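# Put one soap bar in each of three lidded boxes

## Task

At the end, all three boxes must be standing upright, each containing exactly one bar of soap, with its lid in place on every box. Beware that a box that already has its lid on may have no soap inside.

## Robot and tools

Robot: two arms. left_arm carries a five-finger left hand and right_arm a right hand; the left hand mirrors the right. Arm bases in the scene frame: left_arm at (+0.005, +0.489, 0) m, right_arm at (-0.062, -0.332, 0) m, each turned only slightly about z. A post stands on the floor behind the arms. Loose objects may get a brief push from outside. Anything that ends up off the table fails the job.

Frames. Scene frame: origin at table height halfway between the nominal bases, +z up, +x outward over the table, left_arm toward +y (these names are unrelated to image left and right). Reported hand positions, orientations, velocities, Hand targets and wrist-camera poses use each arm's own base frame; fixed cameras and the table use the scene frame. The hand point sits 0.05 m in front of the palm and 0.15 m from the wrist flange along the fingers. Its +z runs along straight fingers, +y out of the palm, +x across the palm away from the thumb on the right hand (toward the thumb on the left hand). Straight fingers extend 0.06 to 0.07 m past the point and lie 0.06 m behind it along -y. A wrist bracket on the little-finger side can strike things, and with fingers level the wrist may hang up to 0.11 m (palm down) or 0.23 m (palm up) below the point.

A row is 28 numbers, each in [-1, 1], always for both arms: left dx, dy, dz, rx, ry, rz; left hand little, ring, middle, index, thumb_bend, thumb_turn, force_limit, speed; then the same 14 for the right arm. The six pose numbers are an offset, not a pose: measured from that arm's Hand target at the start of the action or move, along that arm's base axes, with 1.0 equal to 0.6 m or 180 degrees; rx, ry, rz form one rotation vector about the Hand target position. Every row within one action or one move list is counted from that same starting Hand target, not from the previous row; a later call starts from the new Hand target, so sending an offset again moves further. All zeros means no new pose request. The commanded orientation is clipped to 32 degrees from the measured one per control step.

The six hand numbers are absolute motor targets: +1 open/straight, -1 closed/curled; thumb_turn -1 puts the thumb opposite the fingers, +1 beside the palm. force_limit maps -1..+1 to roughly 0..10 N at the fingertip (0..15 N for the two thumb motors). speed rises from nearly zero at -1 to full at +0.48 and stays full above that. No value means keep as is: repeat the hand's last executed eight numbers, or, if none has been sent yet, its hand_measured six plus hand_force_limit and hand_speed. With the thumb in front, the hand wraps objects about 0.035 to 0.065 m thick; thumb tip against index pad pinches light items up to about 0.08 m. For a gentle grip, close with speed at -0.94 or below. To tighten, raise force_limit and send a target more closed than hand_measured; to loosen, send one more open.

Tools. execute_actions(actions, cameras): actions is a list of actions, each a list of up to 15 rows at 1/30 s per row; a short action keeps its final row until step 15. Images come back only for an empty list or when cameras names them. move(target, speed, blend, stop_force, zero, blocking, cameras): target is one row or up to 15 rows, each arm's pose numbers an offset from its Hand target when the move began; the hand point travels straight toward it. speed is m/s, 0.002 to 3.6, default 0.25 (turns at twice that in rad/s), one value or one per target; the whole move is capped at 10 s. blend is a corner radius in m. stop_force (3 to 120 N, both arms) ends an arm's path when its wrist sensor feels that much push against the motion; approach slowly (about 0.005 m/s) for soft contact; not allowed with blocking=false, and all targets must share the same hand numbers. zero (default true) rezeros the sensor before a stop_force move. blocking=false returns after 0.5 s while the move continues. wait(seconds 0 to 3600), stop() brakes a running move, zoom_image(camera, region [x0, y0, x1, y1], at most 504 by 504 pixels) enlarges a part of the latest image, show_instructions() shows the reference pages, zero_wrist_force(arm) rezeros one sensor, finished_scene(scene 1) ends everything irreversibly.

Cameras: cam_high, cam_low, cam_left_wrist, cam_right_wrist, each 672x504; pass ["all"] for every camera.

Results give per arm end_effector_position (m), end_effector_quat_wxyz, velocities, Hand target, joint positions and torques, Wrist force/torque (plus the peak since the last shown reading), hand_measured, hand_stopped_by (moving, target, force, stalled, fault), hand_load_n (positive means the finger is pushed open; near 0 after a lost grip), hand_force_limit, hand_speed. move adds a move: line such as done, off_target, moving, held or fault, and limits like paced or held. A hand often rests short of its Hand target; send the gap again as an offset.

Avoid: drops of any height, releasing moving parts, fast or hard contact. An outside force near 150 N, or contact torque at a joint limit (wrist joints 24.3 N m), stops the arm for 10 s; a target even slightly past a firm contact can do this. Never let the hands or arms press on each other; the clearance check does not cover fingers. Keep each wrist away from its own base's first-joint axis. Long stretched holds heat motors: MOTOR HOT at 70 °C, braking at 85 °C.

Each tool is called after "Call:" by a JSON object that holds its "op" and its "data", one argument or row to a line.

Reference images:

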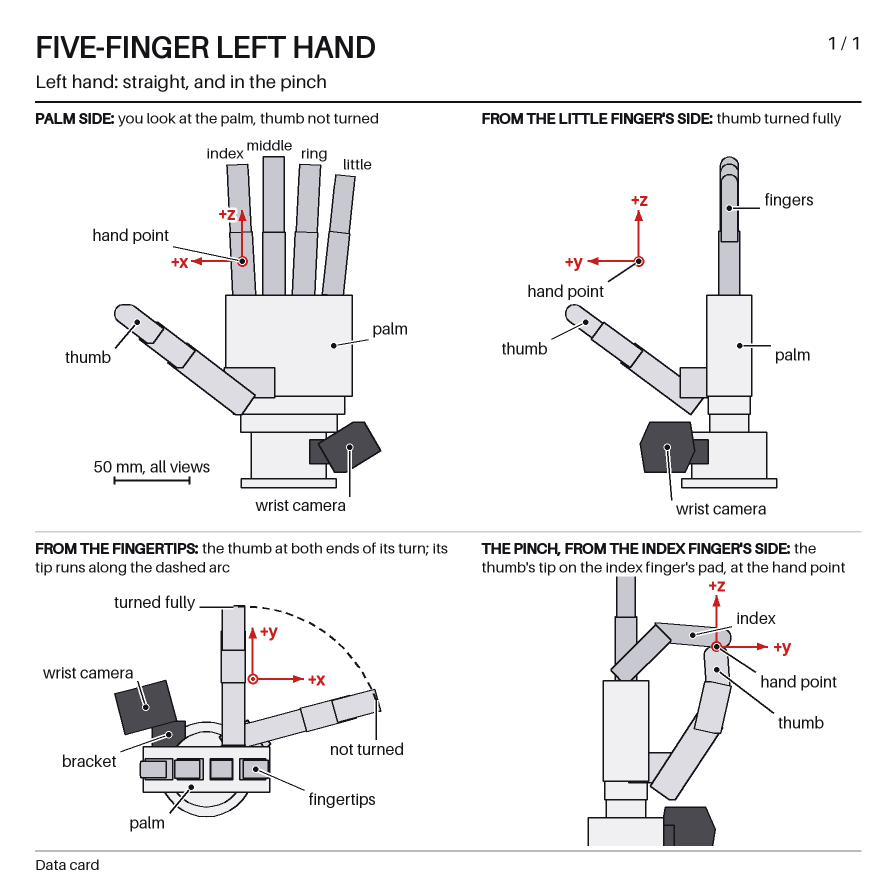

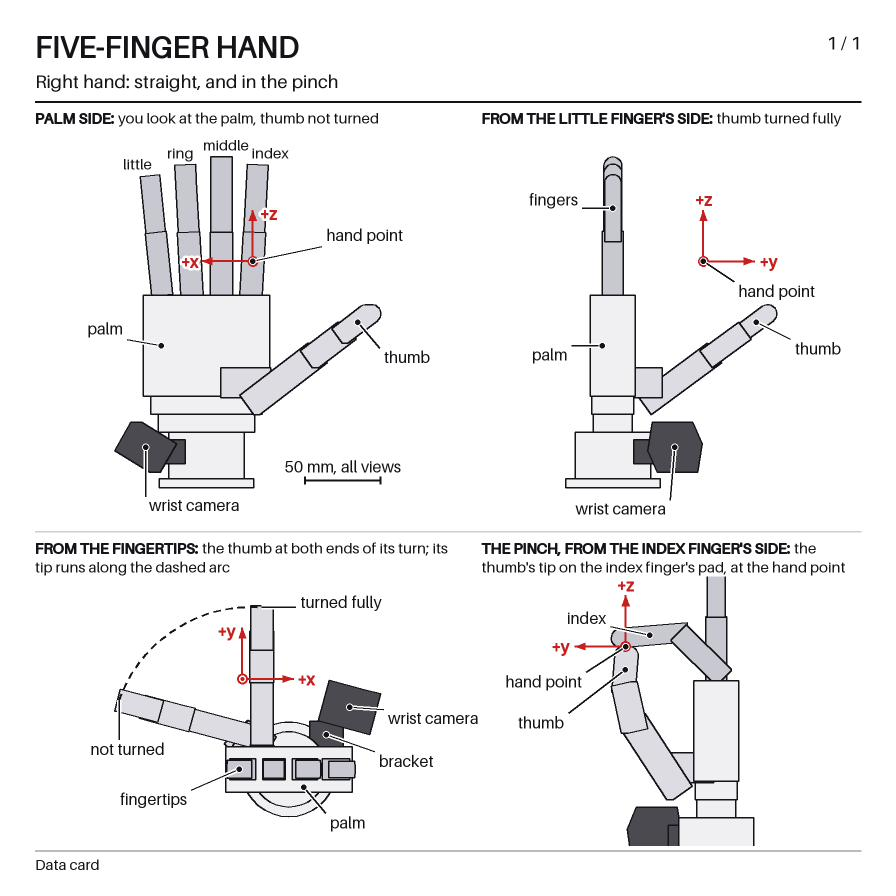

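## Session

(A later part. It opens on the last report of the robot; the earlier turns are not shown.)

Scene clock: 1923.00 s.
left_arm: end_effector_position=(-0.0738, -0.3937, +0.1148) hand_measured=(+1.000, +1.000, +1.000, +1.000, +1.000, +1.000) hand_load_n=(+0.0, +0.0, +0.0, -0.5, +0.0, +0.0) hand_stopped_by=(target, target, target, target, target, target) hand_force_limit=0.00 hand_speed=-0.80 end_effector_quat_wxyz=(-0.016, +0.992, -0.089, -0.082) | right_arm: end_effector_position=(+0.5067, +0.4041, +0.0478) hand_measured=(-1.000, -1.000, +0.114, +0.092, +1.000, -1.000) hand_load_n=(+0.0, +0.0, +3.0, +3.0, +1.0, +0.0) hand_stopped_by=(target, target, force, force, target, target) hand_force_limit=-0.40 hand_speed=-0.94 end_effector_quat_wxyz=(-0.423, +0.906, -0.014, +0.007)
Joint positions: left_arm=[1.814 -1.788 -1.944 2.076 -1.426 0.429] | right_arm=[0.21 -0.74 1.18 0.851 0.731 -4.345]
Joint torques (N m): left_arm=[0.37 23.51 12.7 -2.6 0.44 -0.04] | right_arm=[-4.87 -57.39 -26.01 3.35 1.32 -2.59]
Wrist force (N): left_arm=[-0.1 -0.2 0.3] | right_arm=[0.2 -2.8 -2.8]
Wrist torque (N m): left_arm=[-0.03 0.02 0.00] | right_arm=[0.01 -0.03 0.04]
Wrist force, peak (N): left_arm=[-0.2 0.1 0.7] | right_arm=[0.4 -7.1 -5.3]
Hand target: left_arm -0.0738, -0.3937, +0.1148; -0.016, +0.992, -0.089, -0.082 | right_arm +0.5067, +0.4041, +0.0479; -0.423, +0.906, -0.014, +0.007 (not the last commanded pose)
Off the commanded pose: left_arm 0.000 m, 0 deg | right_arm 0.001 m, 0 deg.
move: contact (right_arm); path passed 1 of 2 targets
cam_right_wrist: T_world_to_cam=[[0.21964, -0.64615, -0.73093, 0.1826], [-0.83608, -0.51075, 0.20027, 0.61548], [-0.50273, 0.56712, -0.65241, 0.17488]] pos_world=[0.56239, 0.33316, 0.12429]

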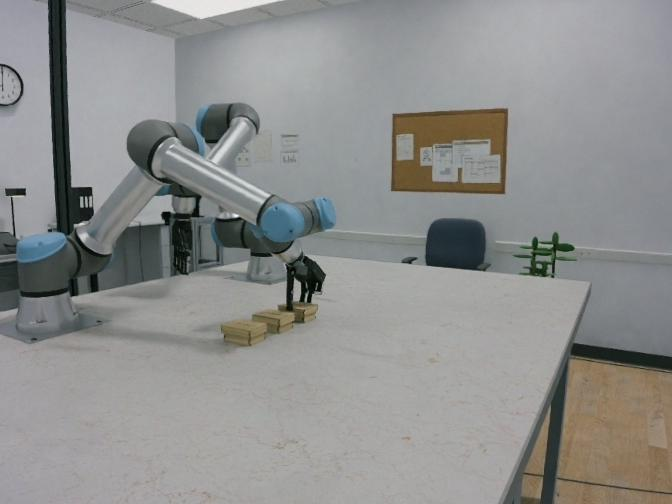

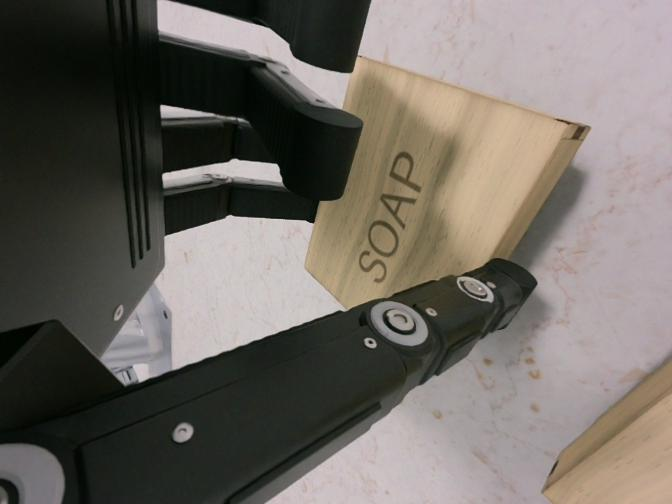

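The lid seated at z = 0.0478, as with the other boxes. Next I release it and lift away.

Call:
{"op": "move", "data": {
  "target": [0,0,0,0,0,0,1,1,1,1,1,1,0,-0.8,0,0,0,0,0,0,-1,-1,0.3,0.3,1,-1,-0.4,-0.8]
}}

Call:
{"op": "move", "data": {
  "target": [
    [0,0,0,0,0,0,1,1,1,1,1,1,0,-0.8,0,-0.006,0,0,0,0,-1,-1,0.3,0.3,1,-1,-0.4,-0.8],
    [0,0,0,0,0,0,1,1,1,1,1,1,0,-0.8,0,-0.006,0.25,0,0,0,-1,-1,0.3,0.3,1,-1,-0.4,-0.8]
  ],
  "speed": [0.02,0.1],
  "cameras": ["all"]
}}

Call:
{"op": "zoom_image", "data": {
  "camera": "cam_low",
  "region": [200, 260, 350, 360]
}}

Call:
{"op": "zoom_image", "data": {
  "camera": "cam_high",
  "region": [230, 160, 430, 340]
}}

Scene clock: 1936.53 s.
left_arm: end_effector_position=(-0.0738, -0.3937, +0.1148) hand_measured=(+1.000, +1.000, +1.000, +1.000, +1.000, +1.000) hand_load_n=(+0.0, +0.0, +0.0, +0.0, +0.0, +0.0) hand_stopped_by=(target, target, target, target, target, target) hand_force_limit=0.00 hand_speed=-0.80 end_effector_quat_wxyz=(-0.016, +0.992, -0.089, -0.082) | right_arm: end_effector_position=(+0.5067, +0.4041, +0.0479) hand_measured=(-1.000, -1.000, +0.300, +0.300, +1.000, -1.000) hand_load_n=(+0.5, +0.0, +0.0, +0.0, +0.0, +0.0) hand_stopped_by=(target, target, target, target, target, target) hand_force_limit=-0.40 hand_speed=-0.80 end_effector_quat_wxyz=(-0.423, +0.906, -0.014, +0.007)
Joint positions: left_arm=[1.814 -1.788 -1.944 2.076 -1.426 0.429] | right_arm=[0.21 -0.74 1.18 0.851 0.731 -4.345]
Joint torques (N m): left_arm=[0.85 23.74 12.68 -2.56 0.5 0] | right_arm=[-5.12 -57.49 -25.93 2.9 1.41 -2.67]
Wrist force (N): left_arm=[-0.1 -0.1 0.5] | right_arm=[0.6 0.7 -0.4]
Wrist torque (N m): left_arm=[-0.03 0.04 -0.01] | right_arm=[0.18 -0.13 0.11]
Wrist force, peak (N): left_arm=[-0.3 -0.1 0.6] | right_arm=[0.3 -3.4 -3.1]
Hand target: left_arm -0.0738, -0.3937, +0.1148; -0.016, +0.992, -0.089, -0.082 | right_arm +0.5067, +0.4041, +0.0479; -0.423, +0.906, -0.014, +0.007
Off the commanded pose: left_arm 0.000 m, 0 deg | right_arm 0.000 m, 0 deg.
move: done

Scene clock: 1938.97 s.
left_arm: end_effector_position=(-0.0738, -0.3937, +0.1148) hand_measured=(+1.000, +1.000, +1.000, +1.000, +1.000, +1.000) hand_load_n=(+0.0, +0.0, +0.0, +0.0, +0.0, +0.0) hand_stopped_by=(target, target, target, target, target, target) hand_force_limit=0.00 hand_speed=-0.80 end_effector_quat_wxyz=(-0.016, +0.992, -0.089, -0.082) | right_arm: end_effector_position=(+0.5067, +0.4005, +0.1978) hand_measured=(-1.000, -1.000, +0.300, +0.300, +1.000, -1.000) hand_load_n=(+0.0, +0.0, +0.0, +0.0, +0.0, +0.0) hand_stopped_by=(target, target, target, target, target, target) hand_force_limit=-0.40 hand_speed=-0.80 end_effector_quat_wxyz=(-0.423, +0.906, -0.014, +0.007)
Joint positions: left_arm=[1.814 -1.788 -1.944 2.076 -1.426 0.429] | right_arm=[0.204 -0.856 0.989 1.165 0.729 -4.354]
Joint torques (N m): left_arm=[0.56 23.3 13.18 -2.59 0.53 0.04] | right_arm=[-4.09 -58 -31.93 3.55 -0.25 -2.94]
Wrist force (N): left_arm=[-0.1 0.0 0.4] | right_arm=[0.3 0.5 -0.3]
Wrist torque (N m): left_arm=[-0.01 0.03 -0.01] | right_arm=[0.15 -0.08 0.08]
Wrist force, peak (N): left_arm=[-0.1 -0.1 0.7] | right_arm=[0.6 1.1 0.2]
Hand target: left_arm -0.0738, -0.3937, +0.1148; -0.016, +0.992, -0.089, -0.082 | right_arm +0.5067, +0.4005, +0.1979; -0.423, +0.906, -0.014, +0.007
Off the commanded pose: left_arm 0.000 m, 0 deg | right_arm 0.000 m, 0 deg.
move: done
cam_right_wrist: T_world_to_cam=[[0.2197, -0.64611, -0.73094, 0.28986], [-0.83606, -0.5108, 0.20022, 0.58362], [-0.50273, 0.56712, -0.65241, 0.27478]] pos_world=[0.56239, 0.32956, 0.27429]

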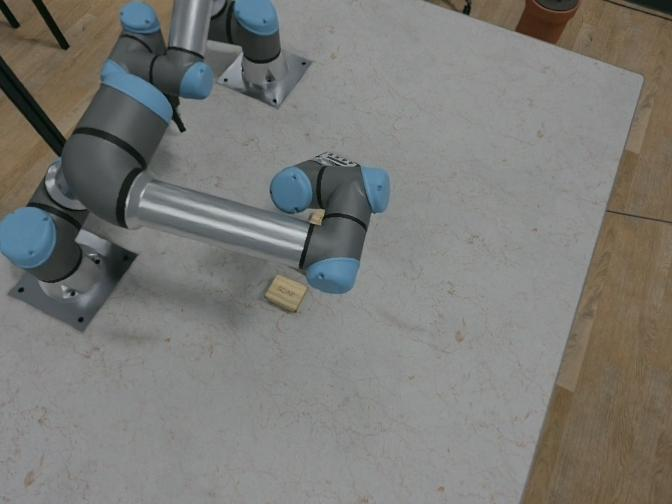

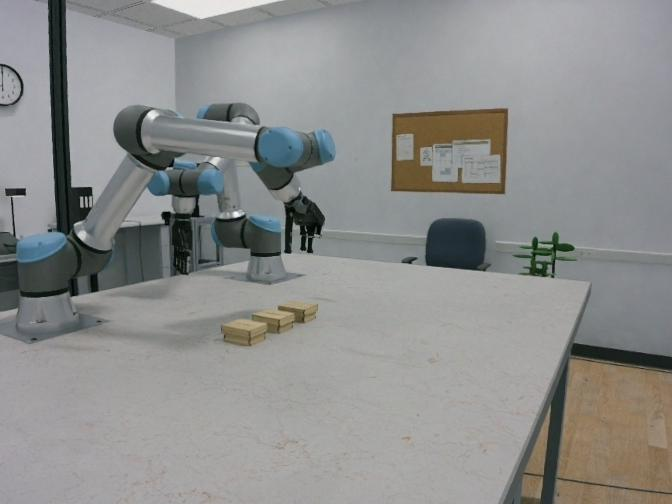

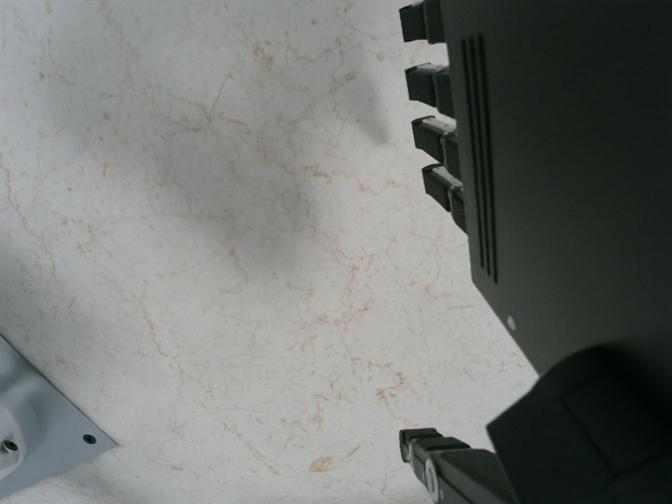

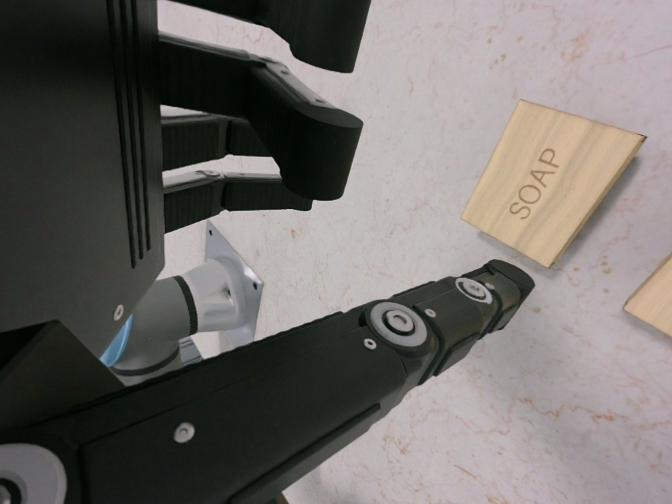

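Scaled by 3.360 from the camera's image (finer frame: 960x720).

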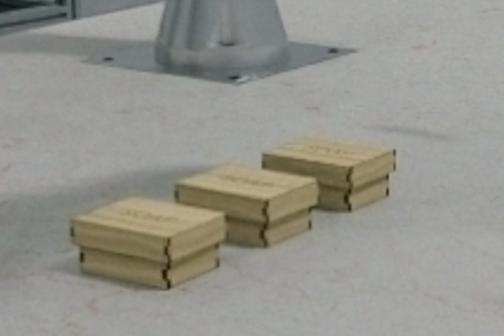

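Scaled by 2.520 from the camera's image (finer frame: 960x720).

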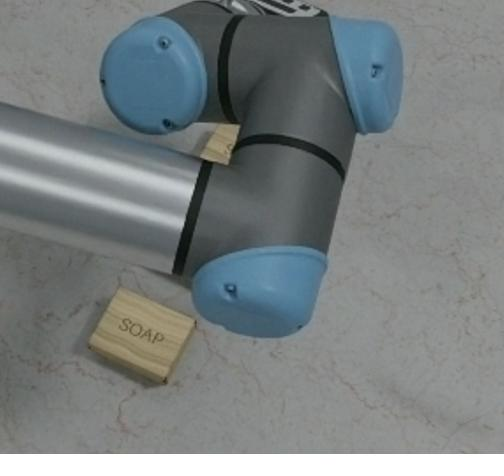

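All three boxes are upright with level lids, and nothing else is left on the table.

Call:
{"op": "finished_scene", "data": {

}}

The scene is finished: the task was done.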